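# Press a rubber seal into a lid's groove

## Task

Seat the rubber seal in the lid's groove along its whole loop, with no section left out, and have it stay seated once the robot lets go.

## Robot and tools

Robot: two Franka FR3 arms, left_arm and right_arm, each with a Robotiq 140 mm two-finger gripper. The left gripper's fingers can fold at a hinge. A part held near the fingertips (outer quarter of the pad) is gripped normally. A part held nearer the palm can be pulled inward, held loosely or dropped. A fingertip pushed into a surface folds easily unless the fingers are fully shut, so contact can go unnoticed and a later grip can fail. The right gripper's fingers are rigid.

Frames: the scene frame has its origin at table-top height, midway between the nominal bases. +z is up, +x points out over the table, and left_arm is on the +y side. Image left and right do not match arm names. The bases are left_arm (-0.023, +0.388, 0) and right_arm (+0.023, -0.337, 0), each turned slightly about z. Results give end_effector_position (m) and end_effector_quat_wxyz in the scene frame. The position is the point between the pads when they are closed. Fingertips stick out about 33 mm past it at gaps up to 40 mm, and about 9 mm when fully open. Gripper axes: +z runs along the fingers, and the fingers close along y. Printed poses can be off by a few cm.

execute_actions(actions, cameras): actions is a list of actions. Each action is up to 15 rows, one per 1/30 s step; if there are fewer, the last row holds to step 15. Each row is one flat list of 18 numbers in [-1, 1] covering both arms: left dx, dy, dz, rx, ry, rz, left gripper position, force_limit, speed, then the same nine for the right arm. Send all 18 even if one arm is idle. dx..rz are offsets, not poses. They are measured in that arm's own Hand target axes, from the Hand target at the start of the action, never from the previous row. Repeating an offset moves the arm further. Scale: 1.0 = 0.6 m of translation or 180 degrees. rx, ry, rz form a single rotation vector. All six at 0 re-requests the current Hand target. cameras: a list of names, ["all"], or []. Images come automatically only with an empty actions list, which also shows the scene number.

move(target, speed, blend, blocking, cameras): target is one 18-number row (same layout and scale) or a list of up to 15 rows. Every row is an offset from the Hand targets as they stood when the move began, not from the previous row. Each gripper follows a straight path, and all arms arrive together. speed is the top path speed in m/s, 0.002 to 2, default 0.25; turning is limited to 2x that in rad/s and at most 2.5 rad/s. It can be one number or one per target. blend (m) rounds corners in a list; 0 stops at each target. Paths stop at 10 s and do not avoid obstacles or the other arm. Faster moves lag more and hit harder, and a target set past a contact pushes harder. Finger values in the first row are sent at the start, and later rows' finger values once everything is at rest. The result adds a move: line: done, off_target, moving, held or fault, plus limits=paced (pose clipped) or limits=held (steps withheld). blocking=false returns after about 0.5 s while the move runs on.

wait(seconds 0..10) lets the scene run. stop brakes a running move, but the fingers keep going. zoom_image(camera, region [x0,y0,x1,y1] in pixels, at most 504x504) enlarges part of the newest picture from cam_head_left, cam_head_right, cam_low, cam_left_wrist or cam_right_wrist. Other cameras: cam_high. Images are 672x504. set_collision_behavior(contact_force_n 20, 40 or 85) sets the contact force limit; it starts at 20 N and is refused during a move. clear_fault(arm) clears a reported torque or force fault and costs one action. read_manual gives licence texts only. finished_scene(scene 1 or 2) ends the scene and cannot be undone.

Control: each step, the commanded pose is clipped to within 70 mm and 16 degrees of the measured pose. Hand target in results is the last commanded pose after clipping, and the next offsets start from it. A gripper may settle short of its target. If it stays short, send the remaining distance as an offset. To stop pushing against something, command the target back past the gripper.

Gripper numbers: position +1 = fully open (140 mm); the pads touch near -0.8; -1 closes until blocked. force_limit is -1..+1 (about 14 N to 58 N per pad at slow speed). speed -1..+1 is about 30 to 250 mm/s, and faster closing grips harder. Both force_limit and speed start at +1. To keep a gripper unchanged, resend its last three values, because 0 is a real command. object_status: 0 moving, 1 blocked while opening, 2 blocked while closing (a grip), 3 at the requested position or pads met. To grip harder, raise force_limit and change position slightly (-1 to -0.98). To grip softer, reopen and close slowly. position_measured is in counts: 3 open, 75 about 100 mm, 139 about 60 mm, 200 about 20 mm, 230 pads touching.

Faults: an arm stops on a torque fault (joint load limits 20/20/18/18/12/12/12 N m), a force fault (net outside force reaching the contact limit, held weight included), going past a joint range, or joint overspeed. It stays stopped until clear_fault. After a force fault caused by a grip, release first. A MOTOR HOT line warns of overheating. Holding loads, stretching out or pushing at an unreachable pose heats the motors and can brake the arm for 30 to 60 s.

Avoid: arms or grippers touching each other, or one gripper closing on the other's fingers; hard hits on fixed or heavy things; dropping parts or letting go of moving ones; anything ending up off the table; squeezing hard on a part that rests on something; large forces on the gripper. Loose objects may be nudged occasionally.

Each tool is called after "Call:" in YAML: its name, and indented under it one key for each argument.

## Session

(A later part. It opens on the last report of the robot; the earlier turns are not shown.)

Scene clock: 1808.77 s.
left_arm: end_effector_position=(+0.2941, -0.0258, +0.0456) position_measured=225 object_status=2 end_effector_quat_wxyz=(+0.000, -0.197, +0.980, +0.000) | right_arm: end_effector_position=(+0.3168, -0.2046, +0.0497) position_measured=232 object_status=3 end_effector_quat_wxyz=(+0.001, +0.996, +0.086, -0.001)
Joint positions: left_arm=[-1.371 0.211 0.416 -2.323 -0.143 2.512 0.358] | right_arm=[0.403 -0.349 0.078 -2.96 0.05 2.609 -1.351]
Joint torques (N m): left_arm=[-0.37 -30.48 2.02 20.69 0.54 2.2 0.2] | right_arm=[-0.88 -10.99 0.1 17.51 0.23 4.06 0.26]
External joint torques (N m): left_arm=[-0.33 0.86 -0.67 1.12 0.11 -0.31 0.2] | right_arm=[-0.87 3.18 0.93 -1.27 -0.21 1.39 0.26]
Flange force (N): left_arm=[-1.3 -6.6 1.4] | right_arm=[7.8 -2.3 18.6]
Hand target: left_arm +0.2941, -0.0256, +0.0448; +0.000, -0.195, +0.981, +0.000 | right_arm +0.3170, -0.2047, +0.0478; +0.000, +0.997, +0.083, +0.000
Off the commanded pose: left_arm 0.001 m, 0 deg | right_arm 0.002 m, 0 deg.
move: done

Call:
move:
  target:
    - [0, 0, 0, 0, 0, 0, -1.0, -1.0, -1.0, 0, 0, -0.02, 0, 0, 0, -1.0, -1.0, -0.5]
    - [0, 0, 0, 0, 0, 0, -1.0, -1.0, -1.0, -0.0355, -0.0052, -0.02, 0, 0, 0.1189, -1.0, -1.0, -0.5]
  speed: [0.06, 0.08]
  blend: [0.005, 0]
  cameras: ["cam_right_wrist", "cam_high", "cam_head_right"]

Call:
zoom_image:
  camera: "cam_right_wrist"
  region: [250, 60, 430, 230]

Call:
zoom_image:
  camera: "cam_high"
  region: [190, 190, 320, 300]

Scene clock: 1837.07 s.
left_arm: end_effector_position=(+0.2941, -0.0258, +0.0456) position_measured=225 object_status=2 end_effector_quat_wxyz=(+0.000, -0.197, +0.980, +0.000) | right_arm: end_effector_position=(+0.2966, -0.2046, +0.0602) position_measured=232 object_status=3 end_effector_quat_wxyz=(+0.000, +0.995, -0.099, +0.001)
Joint positions: left_arm=[-1.371 0.211 0.416 -2.323 -0.143 2.512 0.358] | right_arm=[0.312 -0.466 0.239 -3.011 0.188 2.549 -1.045]
Joint velocities: left_arm=[within noise] | right_arm=[0 0.001 0 0.001 0.001 -0.001 0.006]
Joint torques (N m): left_arm=[-0.36 -30.5 2.06 20.67 0.55 2.19 0.23] | right_arm=[-0.96 -11.05 -1.15 18.87 0.63 2.49 0.21]
External joint torques (N m): left_arm=[-0.33 0.87 -0.65 1.01 0.12 -0.34 0.23] | right_arm=[-0.97 -0.43 1.08 -0.74 0.16 -0.18 0.21]
Flange force (N): left_arm=[-1.3 -6.3 1.4] | right_arm=[-2.5 1.1 -1.4]
Hand target: left_arm +0.2941, -0.0256, +0.0448; +0.000, -0.195, +0.981, +0.000 | right_arm +0.2955, -0.2052, +0.0598; +0.000, +0.995, -0.104, +0.000
Off the commanded pose: left_arm 0.001 m, 0 deg | right_arm 0.001 m, 1 deg.
move: done
camera_calibration:
cam_right_wrist: T_world_to_cam=[[-0.180764, -0.983461, -0.0113854, -0.13538], [-0.930203, 0.167192, 0.326757, 0.299704], [-0.319449, 0.0696566, -0.94504, 0.308982], [0, 0, 0, 1]] pos_world=[0.353018, -0.204772, 0.192528]
Images, in order (width x height): cam_head_right 672x504, cam_high 672x504, cam_right_wrist 672x504.

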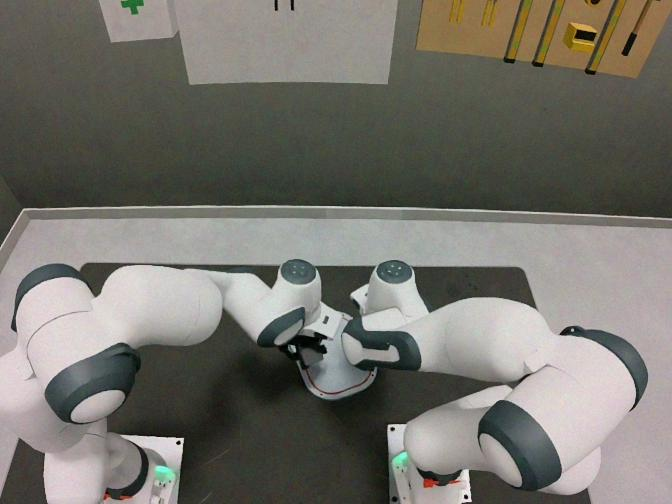

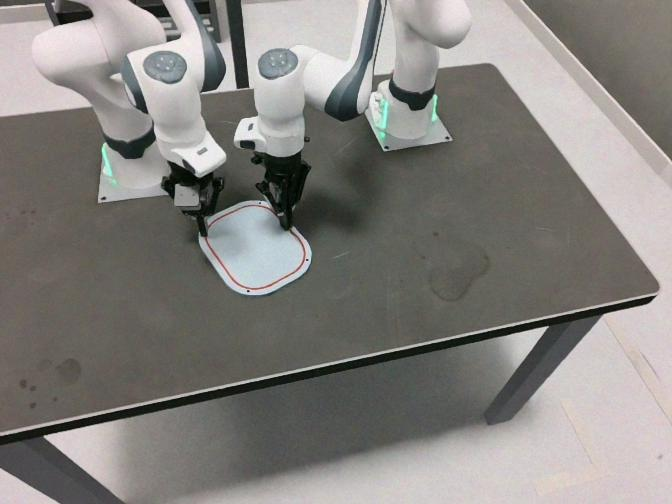

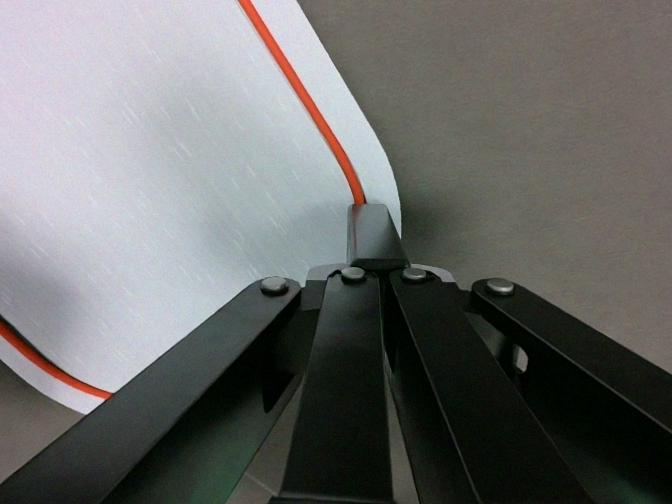

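Scaled by 2.800 from the camera's 672x504 image, which has a finer 960x720 frame.

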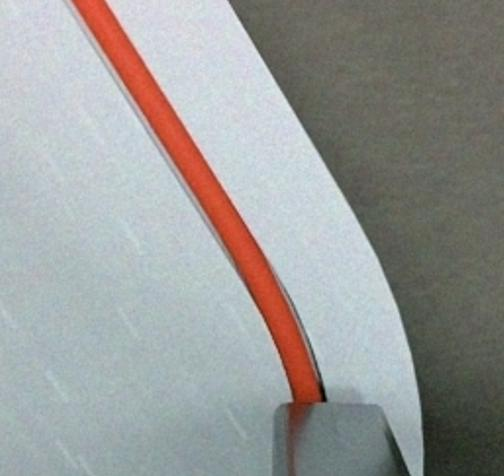

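Scaled by 3.877 from the camera's 672x504 image, which has a finer 960x720 frame.

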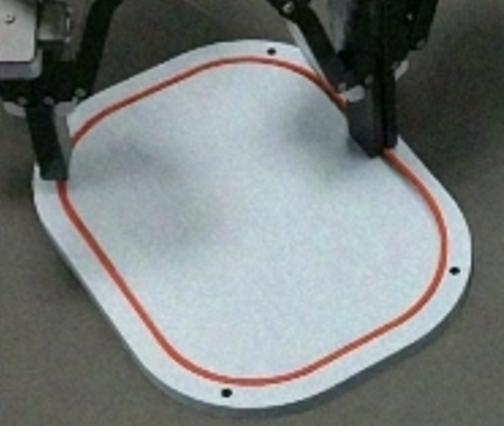

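Call:
move:
  target:
    - [0, 0, 0, 0, 0, 0, -1.0, -1.0, -1.0, 0, -0.0033, 0.0118, 0, 0, 0, -1.0, -1.0, -0.5]
    - [0, 0, 0, 0, 0, 0, -1.0, -1.0, -1.0, 0, -0.0033, 0.0195, 0, 0, 0, -1.0, -1.0, -0.5]
  speed: [0.05, 0.015]

Scene clock: 1849.53 s.
left_arm: end_effector_position=(+0.2941, -0.0258, +0.0456) position_measured=225 object_status=2 end_effector_quat_wxyz=(+0.000, -0.197, +0.980, +0.000) | right_arm: end_effector_position=(+0.2964, -0.2030, +0.0498) position_measured=232 object_status=3 end_effector_quat_wxyz=(+0.001, +0.995, -0.100, +0.000)
Joint positions: left_arm=[-1.371 0.211 0.416 -2.323 -0.143 2.512 0.358] | right_arm=[0.312 -0.422 0.246 -3.013 0.189 2.594 -1.037]
Joint velocities: left_arm=[within noise] | right_arm=[0 0 -0.002 -0.001 0.002 0.005 0.001]
Joint torques (N m): left_arm=[-0.37 -30.94 2.03 20.64 0.55 2.13 0.19] | right_arm=[-0.6 -8.79 -1 17.54 0.46 3.49 0.27]
External joint torques (N m): left_arm=[-0.42 0.49 -0.76 0.96 0.11 -0.41 0.19] | right_arm=[-0.63 2.65 1.07 -1.3 0.03 0.84 0.27]
Flange force (N): left_arm=[-0.8 -5.3 0.4] | right_arm=[5.7 -5.5 15.9]
Hand target: left_arm +0.2941, -0.0256, +0.0448; +0.000, -0.195, +0.981, +0.000 | right_arm +0.2959, -0.2032, +0.0481; +0.000, +0.995, -0.104, +0.000
Off the commanded pose: left_arm 0.001 m, 0 deg | right_arm 0.002 m, 0 deg.
move: done

Call:
move:
  target:
    - [0, 0, 0, 0, 0, 0, -0.56, -1.0, -1.0, 0, 0, -0.02, 0, 0, 0, -1.0, -1.0, -0.5]
    - [0, 0, -0.125, 0, 0, 0, -0.56, -1.0, -1.0, 0, 0, -0.08, 0, 0, 0, -1.0, -1.0, -0.5]
    - [-0.1659, 0.3743, -0.3417, 0, 0, 0, -0.56, -1.0, -1.0, 0, 0, -0.08, 0, 0, 0, -1.0, -1.0, -0.5]
  speed: [0.05, 0.06, 0.2]
  cameras: ["all"]

Call:
zoom_image:
  camera: "cam_high"
  region: [190, 190, 320, 300]

Call:
zoom_image:
  camera: "cam_head_right"
  region: [280, 310, 385, 405]

Call:
zoom_image:
  camera: "cam_head_left"
  region: [280, 310, 385, 405]

Scene clock: 1880.30 s.
left_arm: end_effector_position=(+0.3008, +0.2190, +0.2501) position_measured=200 object_status=3 end_effector_quat_wxyz=(+0.000, -0.200, +0.980, +0.000) | right_arm: end_effector_position=(+0.2956, -0.2029, +0.0954) position_measured=232 object_status=3 end_effector_quat_wxyz=(+0.000, +0.995, -0.104, +0.000)
Joint positions: left_arm=[-1.1 -0.687 0.507 -2.551 0.333 1.911 0.391] | right_arm=[0.313 -0.588 0.232 -2.978 0.189 2.393 -1.037]
Joint velocities: left_arm=[0.001 0.001 0 0.001 -0.001 -0.002 0.006] | right_arm=[within noise]
Joint torques (N m): left_arm=[-0.83 -6.15 -8.84 24.54 1.21 2.1 0.34] | right_arm=[-0.61 -8.94 -2.08 21.71 0.44 2.48 0.05]
External joint torques (N m): left_arm=[-0.81 -0.14 -0.33 1.13 0.51 -0.42 0.34] | right_arm=[-0.65 -0.49 0.67 0.24 -0.12 -0.17 0.05]
Flange force (N): left_arm=[-1.5 -1.6 -3.7] | right_arm=[-0.5 0.5 -2.2]
Hand target: left_arm +0.3002, +0.2198, +0.2501; +0.000, -0.195, +0.981, +0.000 | right_arm +0.2959, -0.2032, +0.0961; +0.000, +0.995, -0.104, +0.000
Off the commanded pose: left_arm 0.001 m, 1 deg | right_arm 0.001 m, 0 deg.
move: done
camera_calibration:
cam_left_wrist: T_world_to_cam=[[-0.374065, 0.927376, 0.00698342, -0.0837026], [0.871433, 0.348903, 0.344778, -0.423181], [0.317302, 0.135055, -0.938658, 0.254458], [0, 0, 0, 1]] pos_world=[0.256724, 0.190907, 0.385337]
cam_right_wrist: T_world_to_cam=[[-0.190988, -0.981523, -0.0116577, -0.130081], [-0.927406, 0.176541, 0.329773, 0.287743], [-0.321622, 0.0737943, -0.943988, 0.34325], [0, 0, 0, 1]] pos_world=[0.352408, -0.203806, 0.227617]

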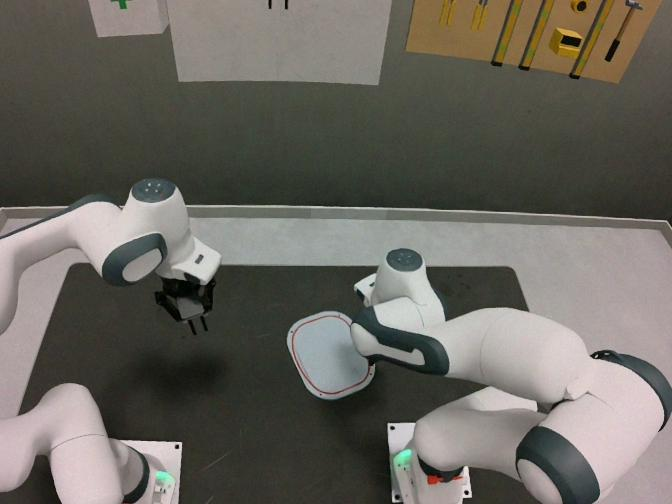

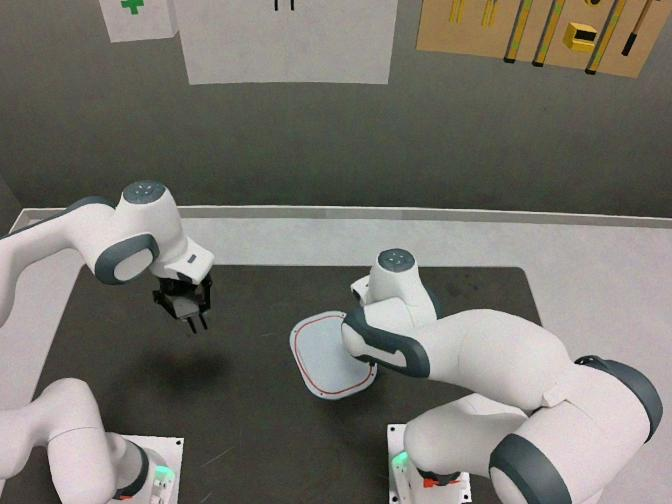

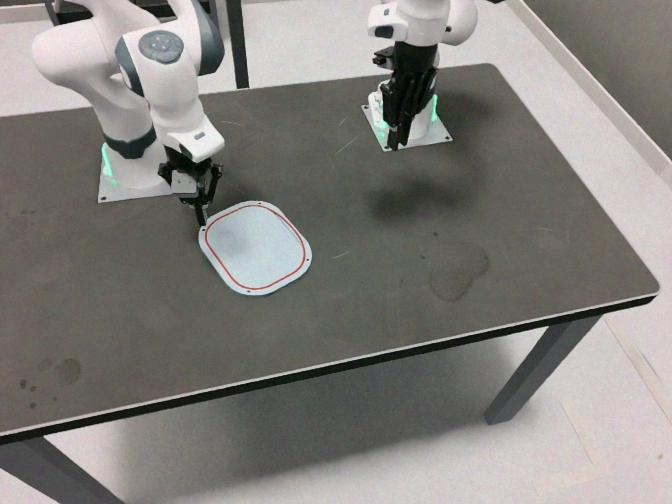

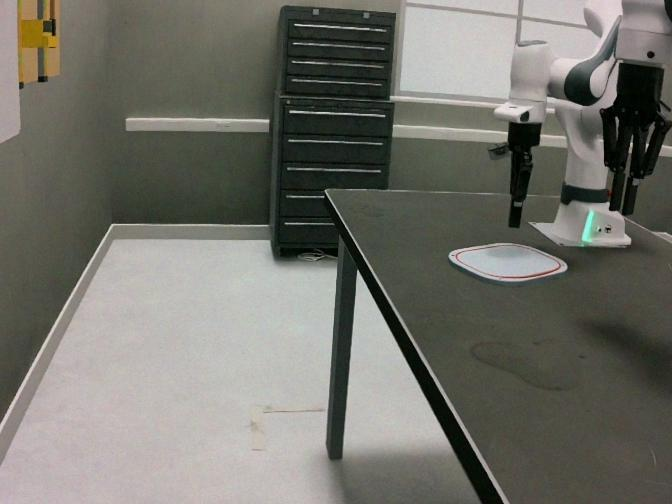

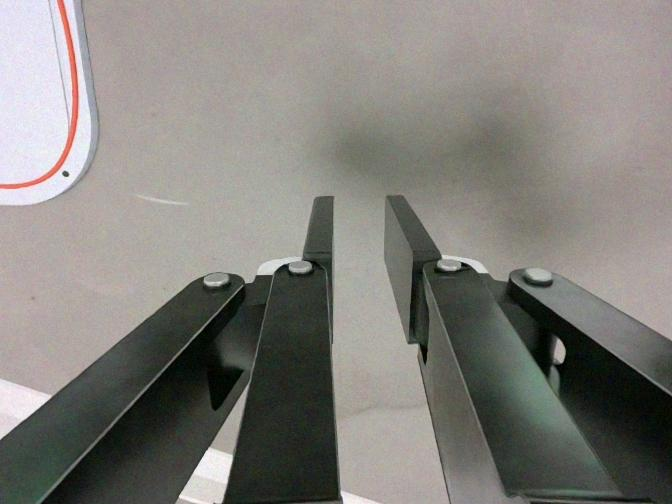

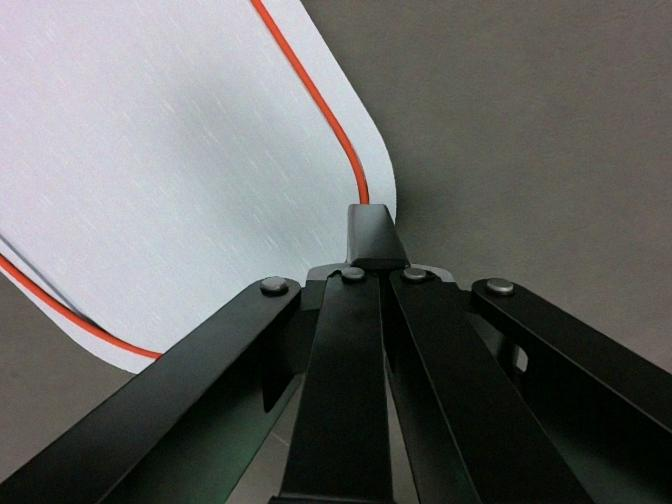

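Scaled by 3.877 from the camera's 672x504 image, which has a finer 960x720 frame.

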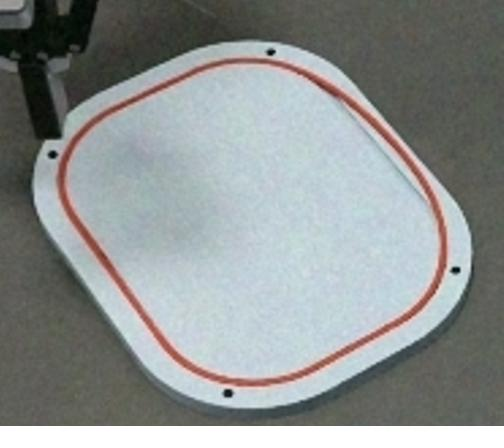

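Scaled by 4.800 from the camera's 672x504 image, which has a finer 960x720 frame.

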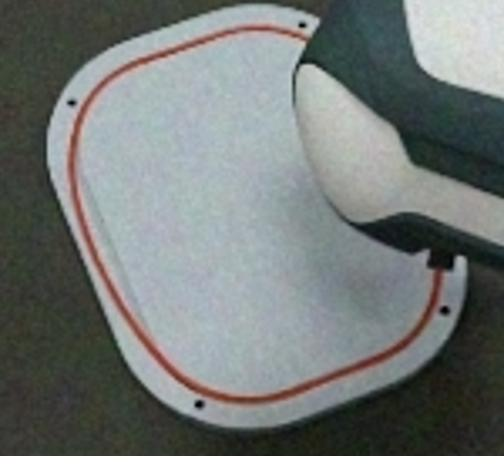

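Scaled by 4.800 from the camera's 672x504 image, which has a finer 960x720 frame.

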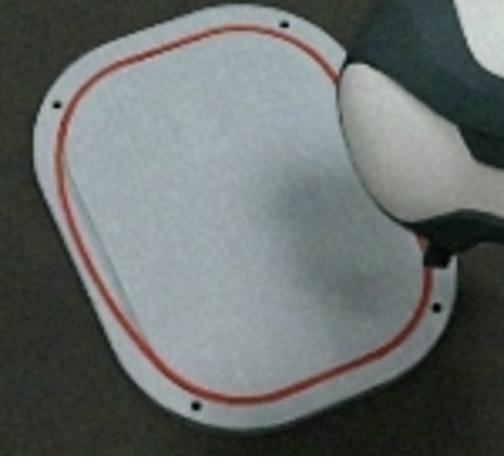

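Call:
move:
  target:
    - [0, 0, 0, 0, 0, 0, -0.56, -1.0, -1.0, -0.0376, -0.3124, 0.0185, 0, 0, -0.1867, -0.56, -1.0, -1.0]
  speed: 0.12
  cameras: ["cam_right_wrist", "cam_high"]

Call:
zoom_image:
  camera: "cam_right_wrist"
  region: [270, 0, 480, 240]

Scene clock: 1894.30 s.
left_arm: end_effector_position=(+0.3008, +0.2191, +0.2501) position_measured=200 object_status=3 end_effector_quat_wxyz=(+0.000, -0.199, +0.980, +0.000) | right_arm: end_effector_position=(+0.3125, -0.0160, +0.0849) position_measured=200 object_status=3 end_effector_quat_wxyz=(+0.000, +0.983, +0.183, -0.001)
Joint positions: left_arm=[-1.1 -0.687 0.507 -2.551 0.333 1.911 0.393] | right_arm=[0.502 -0.128 0.385 -2.6 0.079 2.479 -1.159]
Joint velocities: left_arm=[within noise] | right_arm=[0 0 0 -0.001 -0.001 0 -0.005]
Joint torques (N m): left_arm=[-0.56 -6.01 -9.22 24.54 1.09 2.09 0.27] | right_arm=[-0.31 -21.64 -0.37 20.9 0.11 2.77 -0.18]
External joint torques (N m): left_arm=[-0.55 0.05 -0.7 1.04 0.39 -0.44 0.27] | right_arm=[-0.31 0.39 1 0.17 -0.4 0.09 -0.18]
Flange force (N): left_arm=[-0.9 -1.7 -3.8] | right_arm=[2.1 -1.6 1.8]
Hand target: left_arm +0.3002, +0.2198, +0.2501; +0.000, -0.195, +0.981, +0.000 | right_arm +0.3126, -0.0151, +0.0848; +0.000, +0.982, +0.188, +0.000
Off the commanded pose: left_arm 0.001 m, 0 deg | right_arm 0.001 m, 1 deg.
move: done
camera_calibration:
cam_right_wrist: T_world_to_cam=[[0.374911, -0.926983, -0.0119895, -0.119453], [-0.87329, -0.357476, 0.331022, 0.248347], [-0.311138, -0.113633, -0.943547, 0.318642], [0, 0, 0, 1]] pos_world=[0.360804, 0.0142551, 0.217013]
Images, in order (width x height): cam_high 672x504, cam_right_wrist 672x504.

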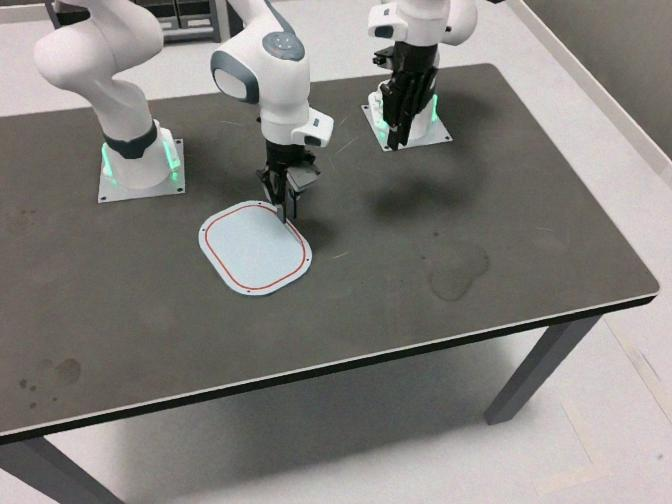

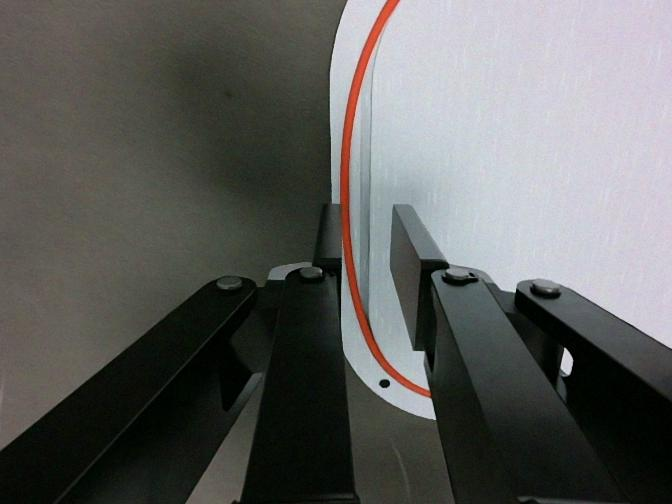

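Scaled by 2.100 from the camera's 672x504 image, which has a finer 960x720 frame.

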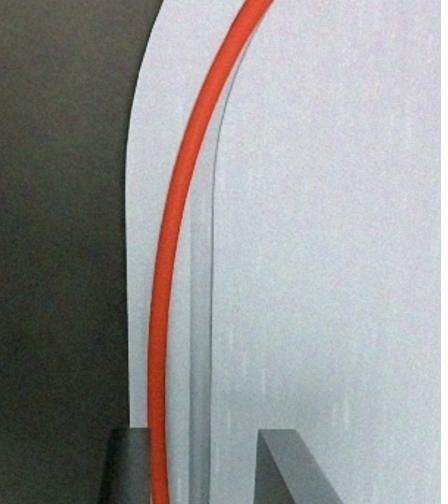

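Call:
move:
  target:
    - [0, 0, 0, 0, 0, 0, -0.56, -1.0, -1.0, 0.0083, -0.0083, 0.0413, 0, 0, 0, -0.56, -1.0, -1.0]
  speed: 0.06
  cameras: ["cam_right_wrist"]

Call:
zoom_image:
  camera: "cam_right_wrist"
  region: [290, 40, 450, 240]

Scene clock: 1923.93 s.
left_arm: end_effector_position=(+0.3008, +0.2191, +0.2501) position_measured=200 object_status=3 end_effector_quat_wxyz=(+0.000, -0.199, +0.980, +0.000) | right_arm: end_effector_position=(+0.3144, -0.0092, +0.0601) position_measured=200 object_status=3 end_effector_quat_wxyz=(+0.001, +0.982, +0.190, -0.001)
Joint positions: left_arm=[-1.1 -0.687 0.507 -2.551 0.333 1.911 0.393] | right_arm=[0.499 -0.044 0.392 -2.593 0.031 2.549 -1.131]
Joint velocities: left_arm=[within noise] | right_arm=[0.001 0.001 -0.001 -0.002 0 0.001 0.004]
Joint torques (N m): left_arm=[-0.52 -6.01 -9.2 24.52 1.09 2.08 0.26] | right_arm=[-0.6 -23.46 0.23 19.87 0.06 2.79 0.3]
External joint torques (N m): left_arm=[-0.58 0.09 -0.76 1.07 0.4 -0.44 0.26] | right_arm=[-0.66 0.22 0.66 0.2 -0.4 0.13 0.3]
Flange force (N): left_arm=[-0.9 -2.0 -3.8] | right_arm=[2.0 -1.8 2.1]
Hand target: left_arm +0.3002, +0.2198, +0.2501; +0.000, -0.195, +0.981, +0.000 | right_arm +0.3154, -0.0087, +0.0601; +0.000, +0.982, +0.188, +0.000
Off the commanded pose: left_arm 0.001 m, 0 deg | right_arm 0.001 m, 0 deg.
move: done
camera_calibration:
cam_right_wrist: T_world_to_cam=[[0.388244, -0.921486, -0.0113804, -0.118327], [-0.8678, -0.369725, 0.332003, 0.258788], [-0.310144, -0.119022, -0.94321, 0.296195], [0, 0, 0, 1]] pos_world=[0.362379, 0.0218975, 0.192109]
Images, in order (width x height): cam_right_wrist 672x504.

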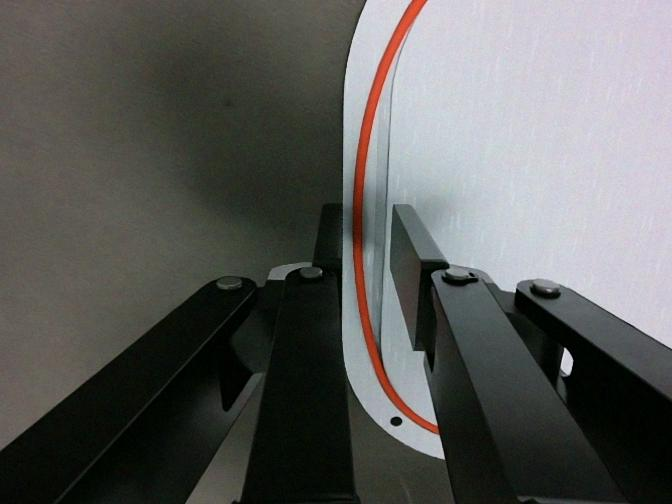

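Scaled by 2.520 from the camera's 672x504 image, which has a finer 960x720 frame.

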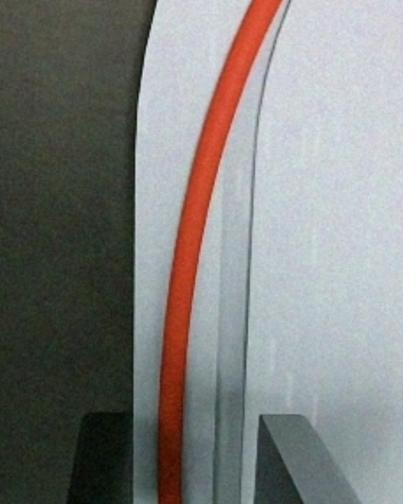

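Call:
move:
  target:
    - [0, 0, 0, 0, 0, 0, -0.56, -1.0, -1.0, 0, 0, 0.0137, 0, 0, 0, -0.56, -1.0, -1.0]
  speed: 0.03
  cameras: ["cam_right_wrist"]

Call:
zoom_image:
  camera: "cam_right_wrist"
  region: [290, 40, 450, 240]

Scene clock: 1934.17 s.
left_arm: end_effector_position=(+0.3008, +0.2191, +0.2501) position_measured=200 object_status=3 end_effector_quat_wxyz=(+0.000, -0.199, +0.980, +0.000) | right_arm: end_effector_position=(+0.3148, -0.0078, +0.0528) position_measured=200 object_status=3 end_effector_quat_wxyz=(+0.000, +0.982, +0.191, +0.000)
Joint positions: left_arm=[-1.1 -0.687 0.507 -2.551 0.333 1.911 0.393] | right_arm=[0.499 -0.022 0.392 -2.593 0.017 2.573 -1.12]
Joint velocities: left_arm=[within noise] | right_arm=[0 -0.001 -0.001 -0.001 -0.001 0.004 0.006]
Joint torques (N m): left_arm=[-0.53 -6.06 -9.2 24.6 1.09 2.08 0.28] | right_arm=[-0.89 -23.91 0.05 18.71 -0.06 2.93 0.2]
External joint torques (N m): left_arm=[-0.52 -0.07 -0.69 1.18 0.4 -0.44 0.28] | right_arm=[-0.91 0.17 0.26 -0.57 -0.51 0.28 0.2]
Flange force (N): left_arm=[-1.0 -1.6 -4.1] | right_arm=[0.1 0.3 2.9]
Hand target: left_arm +0.3002, +0.2198, +0.2501; +0.000, -0.195, +0.981, +0.000 | right_arm +0.3154, -0.0087, +0.0518; +0.000, +0.982, +0.188, +0.000
Off the commanded pose: left_arm 0.001 m, 0 deg | right_arm 0.001 m, 0 deg.
move: done
camera_calibration:
cam_right_wrist: T_world_to_cam=[[0.3895, -0.920945, -0.0122652, -0.117586], [-0.867739, -0.371396, 0.330294, 0.262166], [-0.308738, -0.118007, -0.943798, 0.289203], [0, 0, 0, 1]] pos_world=[0.362579, 0.0232052, 0.184916]
Images, in order (width x height): cam_right_wrist 672x504.

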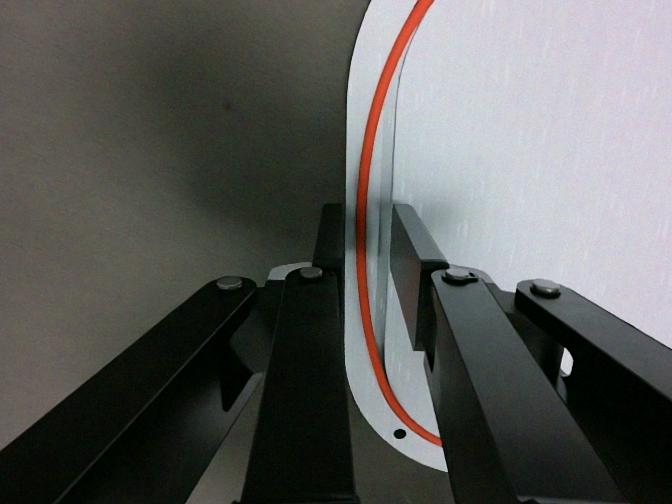

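Scaled by 2.520 from the camera's 672x504 image, which has a finer 960x720 frame.

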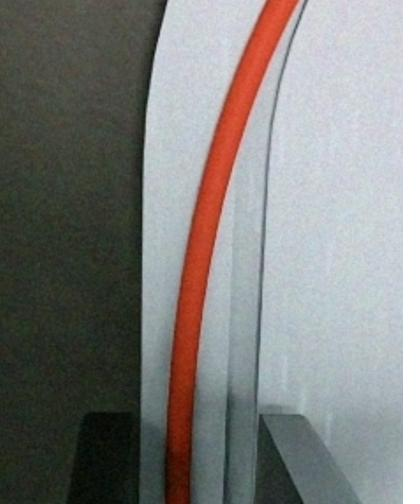

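Call:
execute_actions:
  actions:
    - [[0,0,0,0,0,0,-0.56,-1,-1,0,0,0.0015,0,0,0,-0.56,-1,-1]]
    - [[0,0,0,0,0,0,-0.56,-1,-1,0,0,0,0,0,0,-0.56,-1,-1]]

Scene clock: 1940.40 s.
left_arm: end_effector_position=(+0.3008, +0.2191, +0.2501) position_measured=200 object_status=3 end_effector_quat_wxyz=(+0.000, -0.199, +0.980, +0.000) | right_arm: end_effector_position=(+0.3151, -0.0076, +0.0520) position_measured=200 object_status=3 end_effector_quat_wxyz=(+0.000, +0.982, +0.190, +0.000)
Joint positions: left_arm=[-1.1 -0.687 0.507 -2.551 0.333 1.911 0.393] | right_arm=[0.499 -0.019 0.391 -2.594 0.014 2.576 -1.117]
Joint torques (N m): left_arm=[-0.49 -6.03 -9.25 24.53 1.09 2.09 0.28] | right_arm=[-0.72 -23.94 0.04 18.63 0.04 2.9 0.28]
External joint torques (N m): left_arm=[-0.47 0.01 -0.74 1.09 0.39 -0.43 0.28] | right_arm=[-0.75 0.26 0.22 -0.68 -0.4 0.24 0.28]
External joint torques at the end of the 1st action: left_arm=[-0.47 0.08 -0.62 1.08 0.4 -0.44 0.28] | right_arm=[-0.73 0.2 0.31 -0.71 -0.43 0.21 0.3]
Flange force (N): left_arm=[-0.8 -1.6 -3.9] | right_arm=[-0.3 0.1 2.9]
Flange force at the end of the 1st action (N): left_arm=[-1.2 -1.8 -3.8] | right_arm=[-0.5 0.0 2.8]
Hand target: left_arm +0.3002, +0.2198, +0.2501; +0.000, -0.195, +0.981, +0.000 | right_arm +0.3154, -0.0087, +0.0509; +0.000, +0.982, +0.188, +0.000
Off the commanded pose: left_arm 0.001 m, 0 deg | right_arm 0.002 m, 0 deg.

Call:
execute_actions:
  actions:
    - [[0,0,0,0,0,0,-0.56,-1,-1,0,0,0,0,0,0,-1,-1,-1]]
    - [[0,0,0,0,0,0,-0.56,-1,-1,0,0,0,0,0,0,-1,-1,-1]]
    - [[0,0,0,0,0,0,-0.56,-1,-1,0,0,0,0,0,0,-1,-1,-1]]
  cameras: ["cam_right_wrist"]

Call:
zoom_image:
  camera: "cam_right_wrist"
  region: [290, 40, 450, 240]

Scene clock: 1947.03 s.
left_arm: end_effector_position=(+0.3008, +0.2191, +0.2501) position_measured=200 object_status=3 end_effector_quat_wxyz=(+0.000, -0.199, +0.980, +0.000) | right_arm: end_effector_position=(+0.3151, -0.0076, +0.0520) position_measured=226 object_status=2 end_effector_quat_wxyz=(+0.000, +0.982, +0.190, +0.000)
Joint positions: left_arm=[-1.1 -0.687 0.507 -2.551 0.333 1.911 0.393] | right_arm=[0.499 -0.019 0.391 -2.594 0.014 2.576 -1.117]
Joint torques (N m): left_arm=[-0.54 -6.03 -9.23 24.54 1.1 2.08 0.28] | right_arm=[-0.78 -23.97 0.06 18.65 0.03 2.9 0.28]
External joint torques (N m): left_arm=[-0.5 -0.01 -0.68 1.13 0.41 -0.44 0.28] | right_arm=[-0.78 0.27 0.27 -0.73 -0.41 0.22 0.28]
External joint torques at the end of the 1st action: left_arm=[-0.49 0.03 -0.64 1.15 0.4 -0.44 0.25] | right_arm=[-0.76 0.27 0.25 -0.72 -0.41 0.23 0.3]
External joint torques at the end of the 2nd action: left_arm=[-0.48 0.03 -0.66 1.1 0.4 -0.44 0.26] | right_arm=[-0.77 0.13 0.34 -0.59 -0.42 0.25 0.26]
Flange force (N): left_arm=[-1.0 -1.6 -4.0] | right_arm=[-0.4 0.1 3.0]
Flange force at the end of the 1st action (N): left_arm=[-1.1 -1.8 -4.0] | right_arm=[-0.4 0.1 3.0]
Flange force at the end of the 2nd action (N): left_arm=[-1.0 -1.7 -3.9] | right_arm=[-0.4 0.1 2.6]
Hand target: left_arm +0.3002, +0.2198, +0.2501; +0.000, -0.195, +0.981, +0.000 | right_arm +0.3154, -0.0087, +0.0509; +0.000, +0.982, +0.188, +0.000
Off the commanded pose: left_arm 0.001 m, 0 deg | right_arm 0.002 m, 0 deg.
camera_calibration:
cam_right_wrist: T_world_to_cam=[[0.387941, -0.9216, -0.0124276, -0.117067], [-0.868615, -0.37008, 0.329466, 0.263012], [-0.308235, -0.117019, -0.944086, 0.288456], [0, 0, 0, 1]] pos_world=[0.362784, 0.023201, 0.184219]
Images, in order (width x height): cam_right_wrist 672x504.

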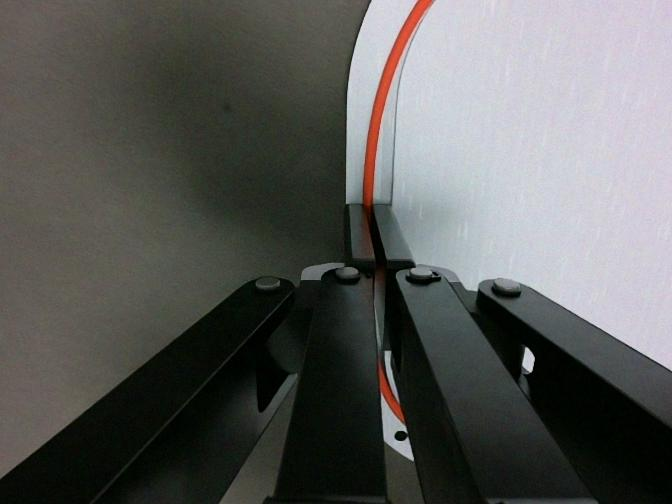

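Scaled by 2.520 from the camera's 672x504 image, which has a finer 960x720 frame.

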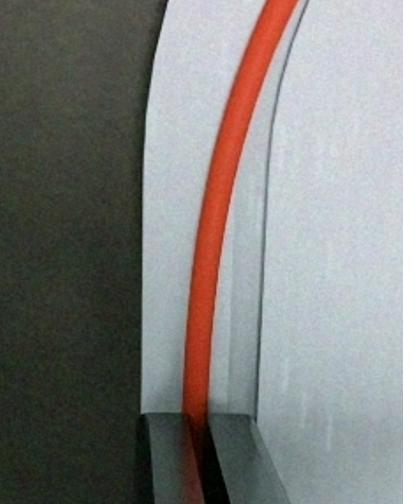

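Call:
move:
  target:
    - [0, 0, 0, 0, 0, 0, -0.56, -1.0, -1.0, 0, 0, -0.003, 0, 0, 0, -1.0, -1.0, -1.0]
    - [0, 0, 0, 0, 0, 0, -0.56, -1.0, -1.0, 0, 0.0125, -0.003, 0, 0, 0, -1.0, -1.0, -1.0]
  speed: 0.03
  cameras: ["cam_right_wrist"]

Call:
zoom_image:
  camera: "cam_right_wrist"
  region: [290, 40, 450, 240]

Scene clock: 1956.10 s.
left_arm: end_effector_position=(+0.3008, +0.2191, +0.2501) position_measured=200 object_status=3 end_effector_quat_wxyz=(+0.000, -0.199, +0.980, +0.000) | right_arm: end_effector_position=(+0.3182, -0.0149, +0.0527) position_measured=226 object_status=2 end_effector_quat_wxyz=(+0.001, +0.982, +0.187, +0.000)
Joint positions: left_arm=[-1.1 -0.687 0.507 -2.551 0.333 1.911 0.393] | right_arm=[0.494 -0.03 0.382 -2.603 0.017 2.575 -1.128]
Joint velocities: left_arm=[within noise] | right_arm=[0 0.001 -0.001 0 0 0 -0.006]
Joint torques (N m): left_arm=[-0.52 -6.04 -9.21 24.56 1.11 2.09 0.24] | right_arm=[-0.6 -24.84 -0.15 18.61 0.6 2.72 -0.15]
External joint torques (N m): left_arm=[-0.5 0.04 -0.65 1.06 0.41 -0.45 0.24] | right_arm=[-0.73 -0.98 0.05 -0.64 0.16 0.06 -0.15]
Flange force (N): left_arm=[-0.9 -1.7 -3.8] | right_arm=[-4.1 3.2 -2.6]
Hand target: left_arm +0.3002, +0.2198, +0.2501; +0.000, -0.195, +0.981, +0.000 | right_arm +0.3181, -0.0157, +0.0527; +0.000, +0.982, +0.188, +0.000
Off the commanded pose: left_arm 0.001 m, 0 deg | right_arm 0.001 m, 0 deg.
move: done
camera_calibration:
cam_right_wrist: T_world_to_cam=[[0.382994, -0.923697, -0.0099243, -0.123633], [-0.871055, -0.364702, 0.329023, 0.263664], [-0.307537, -0.117369, -0.94427, 0.289004], [0, 0, 0, 1]] pos_world=[0.365896, 0.0158796, 0.184919]
Images, in order (width x height): cam_right_wrist 672x504.

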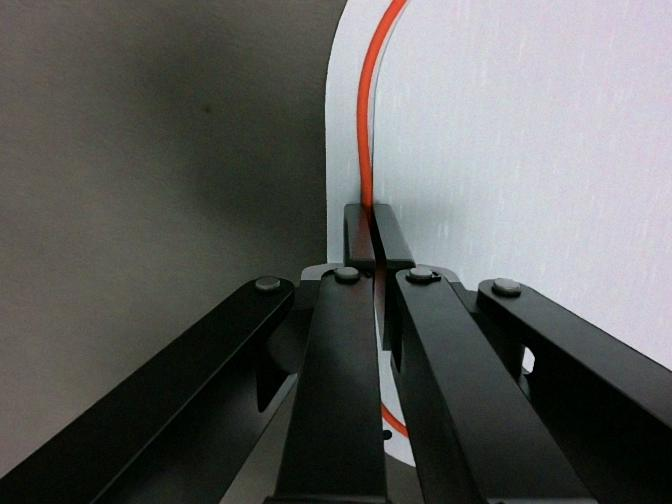

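Scaled by 2.520 from the camera's 672x504 image, which has a finer 960x720 frame.

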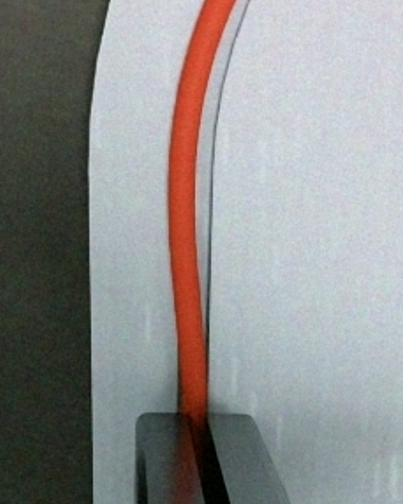

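Call:
execute_actions:
  actions:
    - [[0,0,0,0,0,0,-0.56,-1,-1,0,0,0.003,0,0,0,-1,-1,-1]]
    - [[0,0,0,0,0,0,-0.56,-1,-1,0,0,0.0017,0,0,0,-1,-1,-1]]
    - [[0,0,0,0,0,0,-0.56,-1,-1,0,0,0.0012,0,0,0,-1,-1,-1]]
  cameras: ["cam_right_wrist"]

Call:
zoom_image:
  camera: "cam_right_wrist"
  region: [290, 40, 450, 240]

Scene clock: 1965.27 s.
left_arm: end_effector_position=(+0.3008, +0.2191, +0.2501) position_measured=200 object_status=3 end_effector_quat_wxyz=(+0.000, -0.199, +0.980, +0.000) | right_arm: end_effector_position=(+0.3178, -0.0147, +0.0502) position_measured=226 object_status=2 end_effector_quat_wxyz=(+0.000, +0.982, +0.188, +0.000)
Joint positions: left_arm=[-1.1 -0.687 0.507 -2.551 0.333 1.911 0.393] | right_arm=[0.494 -0.023 0.381 -2.605 0.017 2.583 -1.13]
Joint torques (N m): left_arm=[-0.51 -6.04 -9.22 24.56 1.1 2.08 0.24] | right_arm=[-0.7 -23.82 0.06 18.5 0.04 2.96 0.06]
External joint torques (N m): left_arm=[-0.54 -0.03 -0.73 1.12 0.4 -0.44 0.24] | right_arm=[-0.72 0.18 0.29 -0.71 -0.4 0.29 0.06]
External joint torques at the end of the 1st action: left_arm=[-0.47 0.01 -0.7 1.14 0.39 -0.45 0.24] | right_arm=[-0.65 0.28 0.21 -0.81 -0.15 0.25 -0.06]
External joint torques at the end of the 2nd action: left_arm=[-0.47 -0.02 -0.64 1.15 0.39 -0.43 0.27] | right_arm=[-0.6 0.25 0.33 -0.74 -0.14 0.3 -0.01]
Flange force (N): left_arm=[-0.8 -1.6 -4.0] | right_arm=[-0.8 0.7 2.6]
Flange force at the end of the 1st action (N): left_arm=[-0.9 -1.7 -4.0] | right_arm=[-1.2 1.3 2.1]
Flange force at the end of the 2nd action (N): left_arm=[-1.1 -1.6 -4.0] | right_arm=[-1.2 0.9 2.2]
Hand target: left_arm +0.3002, +0.2198, +0.2501; +0.000, -0.195, +0.981, +0.000 | right_arm +0.3181, -0.0157, +0.0492; +0.000, +0.982, +0.188, +0.000
Off the commanded pose: left_arm 0.001 m, 0 deg | right_arm 0.001 m, 0 deg.
camera_calibration:
cam_right_wrist: T_world_to_cam=[[0.384118, -0.923202, -0.0122678, -0.123471], [-0.870105, -0.366406, 0.329641, 0.263915], [-0.30882, -0.115947, -0.944027, 0.286994], [0, 0, 0, 1]] pos_world=[0.365691, 0.0159877, 0.182418]
Images, in order (width x height): cam_right_wrist 672x504.

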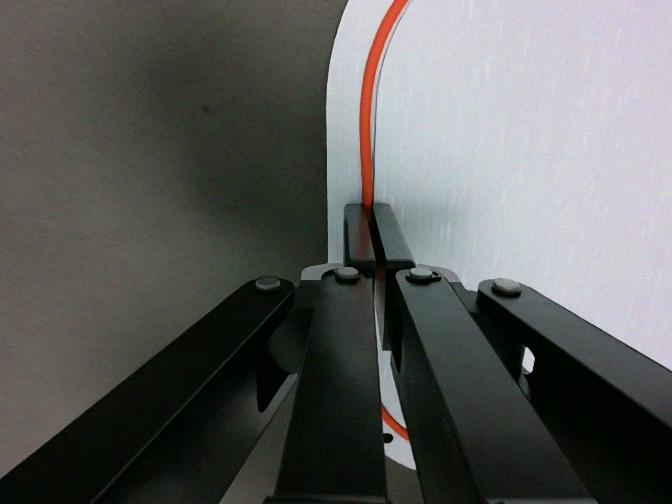

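Scaled by 2.520 from the camera's 672x504 image, which has a finer 960x720 frame.

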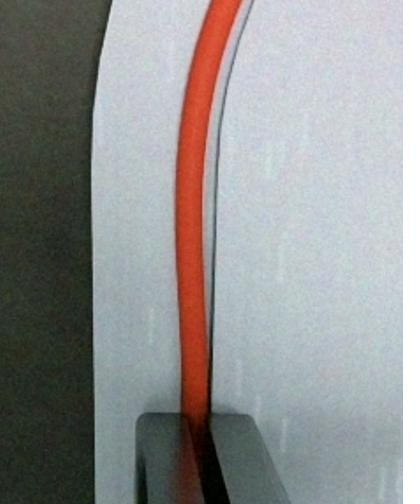

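Call:
execute_actions:
  actions: []
  cameras: ["cam_right_wrist"]

Scene clock: 2004.33 s.
left_arm: end_effector_position=(+0.3008, +0.2191, +0.2501) position_measured=200 object_status=3 end_effector_quat_wxyz=(+0.000, -0.199, +0.980, +0.000) | right_arm: end_effector_position=(+0.3178, -0.0147, +0.0502) position_measured=226 object_status=2 end_effector_quat_wxyz=(+0.000, +0.982, +0.188, +0.000)
Joint positions: left_arm=[-1.1 -0.687 0.507 -2.551 0.333 1.911 0.393] | right_arm=[0.494 -0.023 0.381 -2.605 0.017 2.583 -1.13]
Joint velocities: within noise
Joint torques (N m): left_arm=[-0.54 -6.06 -9.22 24.52 1.11 2.08 0.25] | right_arm=[-0.74 -23.77 -0.02 18.47 0.04 2.95 0.08]
External joint torques (N m): left_arm=[-0.57 -0.03 -0.78 1.15 0.41 -0.42 0.25] | right_arm=[-0.71 0.29 0.26 -0.72 -0.41 0.28 0.08]
Flange force (N): left_arm=[-0.7 -1.7 -4.1] | right_arm=[-0.5 0.6 2.9]
Hand target: left_arm +0.3002, +0.2198, +0.2501; +0.000, -0.195, +0.981, +0.000 | right_arm +0.3181, -0.0157, +0.0492; +0.000, +0.982, +0.188, +0.000
Tool commands: left_gripper/position=-0.56 left_gripper/force_limit=-1.0 left_gripper/speed=-1.0 right_gripper/position=-1.0 right_gripper/force_limit=-1.0 right_gripper/speed=-1.0
Off the commanded pose: left_arm 0.001 m, 0 deg | right_arm 0.001 m, 0 deg.
camera_calibration:
cam_right_wrist: T_world_to_cam=[[0.384118, -0.923202, -0.0122678, -0.123471], [-0.870105, -0.366406, 0.329641, 0.263915], [-0.30882, -0.115947, -0.944027, 0.286994], [0, 0, 0, 1]] pos_world=[0.365691, 0.0159877, 0.182418]
Images, in order (width x height): cam_right_wrist 672x504.

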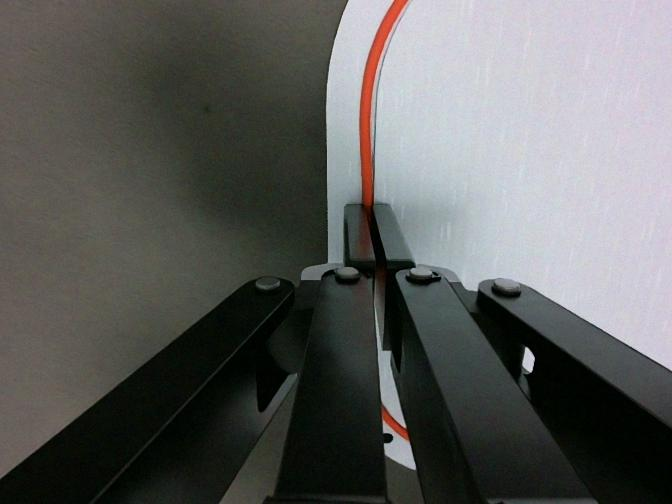

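Call:
zoom_image:
  camera: "cam_right_wrist"
  region: [310, 80, 430, 220]

Scaled by 3.600 from the camera's 672x504 image, which has a finer 960x720 frame.

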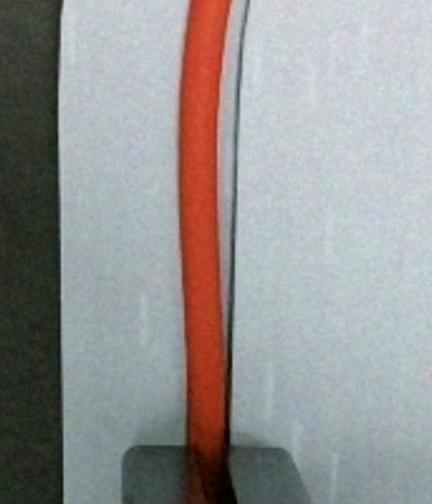

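Call:
move:
  target: [0,0,0,0,0,0,-0.56,-1,-1, 0,0.001,0.0008,0,0,0,-1,-1,-1]
  speed: 0.015
  cameras: ["cam_right_wrist"]

Call:
zoom_image:
  camera: "cam_right_wrist"
  region: [310, 80, 430, 220]

Scene clock: 2026.23 s.
left_arm: end_effector_position=(+0.3008, +0.2191, +0.2501) position_measured=200 object_status=3 end_effector_quat_wxyz=(+0.000, -0.199, +0.980, +0.000) | right_arm: end_effector_position=(+0.3180, -0.0151, +0.0498) position_measured=226 object_status=2 end_effector_quat_wxyz=(+0.000, +0.982, +0.187, +0.000)
Joint positions: left_arm=[-1.1 -0.687 0.507 -2.551 0.333 1.911 0.393] | right_arm=[0.494 -0.023 0.38 -2.606 0.017 2.585 -1.13]
Joint torques (N m): left_arm=[-0.54 -6.03 -9.22 24.55 1.09 2.09 0.25] | right_arm=[-0.78 -23.82 -0.02 18.36 0.02 2.94 0.01]
External joint torques (N m): left_arm=[-0.55 0.01 -0.74 1.12 0.39 -0.43 0.25] | right_arm=[-0.79 0.17 0.21 -0.76 -0.42 0.28 0.01]
Flange force (N): left_arm=[-0.8 -1.8 -4.0] | right_arm=[-0.8 1.1 2.5]
Hand target: left_arm +0.3002, +0.2198, +0.2501; +0.000, -0.195, +0.981, +0.000 | right_arm +0.3184, -0.0162, +0.0487; +0.000, +0.982, +0.188, +0.000
Off the commanded pose: left_arm 0.001 m, 0 deg | right_arm 0.002 m, 0 deg.
move: done
camera_calibration:
cam_right_wrist: T_world_to_cam=[[0.383423, -0.92349, -0.0123911, -0.123735], [-0.870407, -0.365805, 0.329514, 0.264162], [-0.308835, -0.115558, -0.944069, 0.286628], [0, 0, 0, 1]] pos_world=[0.365892, 0.0154858, 0.182019]
Images, in order (width x height): cam_right_wrist 672x504.

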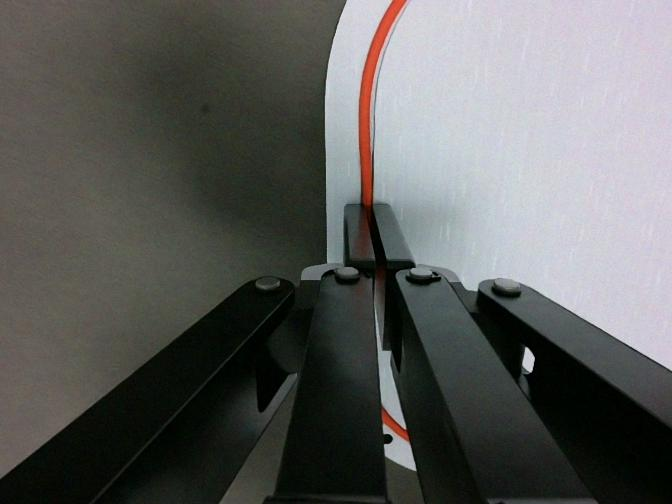

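Scaled by 3.600 from the camera's 672x504 image, which has a finer 960x720 frame.

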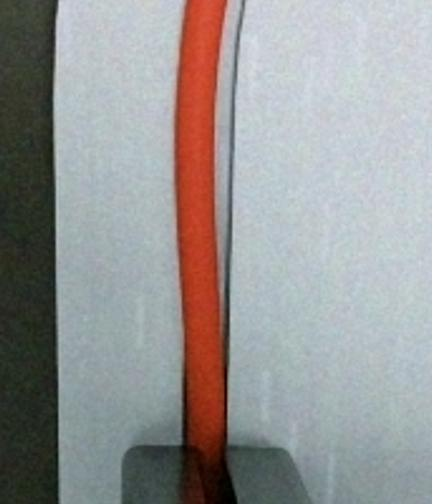

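Call:
move:
  target: [0,0,0,0,0,0,-0.56,-1,-1, 0,0.0002,0.001,0,0,0,-1,-1,-1]
  speed: 0.015
  cameras: ["cam_right_wrist"]

Call:
zoom_image:
  camera: "cam_right_wrist"
  region: [310, 80, 430, 220]

Scene clock: 2033.07 s.
left_arm: end_effector_position=(+0.3008, +0.2191, +0.2501) position_measured=200 object_status=3 end_effector_quat_wxyz=(+0.000, -0.199, +0.980, +0.000) | right_arm: end_effector_position=(+0.3181, -0.0151, +0.0494) position_measured=226 object_status=2 end_effector_quat_wxyz=(+0.000, +0.982, +0.187, +0.000)
Joint positions: left_arm=[-1.1 -0.687 0.507 -2.551 0.333 1.911 0.393] | right_arm=[0.494 -0.022 0.38 -2.606 0.016 2.586 -1.13]
Joint torques (N m): left_arm=[-0.53 -6.02 -9.22 24.55 1.1 2.08 0.28] | right_arm=[-0.93 -23.48 -0.11 18.22 -0.05 3.04 0.03]
External joint torques (N m): left_arm=[-0.55 0.05 -0.71 1.08 0.4 -0.44 0.28] | right_arm=[-1.02 0.6 0.03 -0.95 -0.49 0.37 0.03]
Flange force (N): left_arm=[-0.9 -1.8 -3.9] | right_arm=[0.0 1.2 4.3]
Hand target: left_arm +0.3002, +0.2198, +0.2501; +0.000, -0.195, +0.981, +0.000 | right_arm +0.3184, -0.0163, +0.0481; +0.000, +0.982, +0.188, +0.000
Off the commanded pose: left_arm 0.001 m, 0 deg | right_arm 0.002 m, 0 deg.
move: done
camera_calibration:
cam_right_wrist: T_world_to_cam=[[0.383738, -0.923359, -0.0123744, -0.123898], [-0.870301, -0.366103, 0.329461, 0.264357], [-0.308741, -0.115657, -0.944088, 0.286252], [0, 0, 0, 1]] pos_world=[0.365992, 0.0154869, 0.181619]
Images, in order (width x height): cam_right_wrist 672x504.

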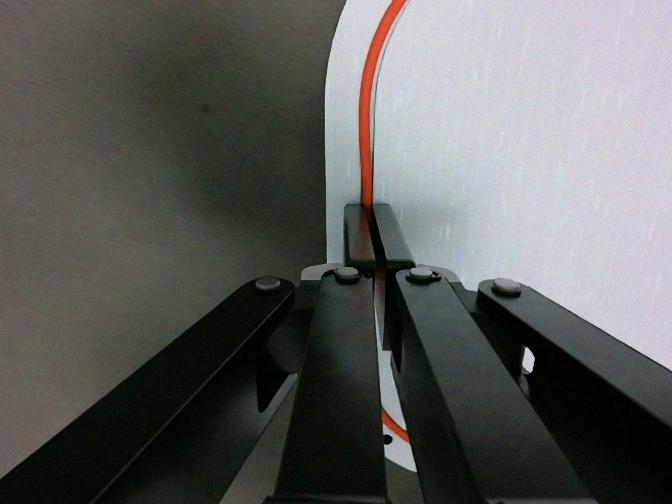

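Scaled by 3.600 from the camera's 672x504 image, which has a finer 960x720 frame.

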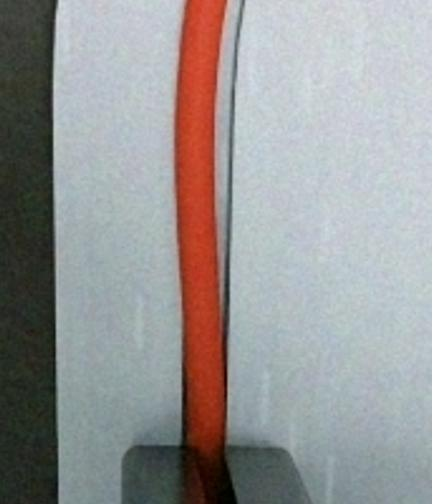

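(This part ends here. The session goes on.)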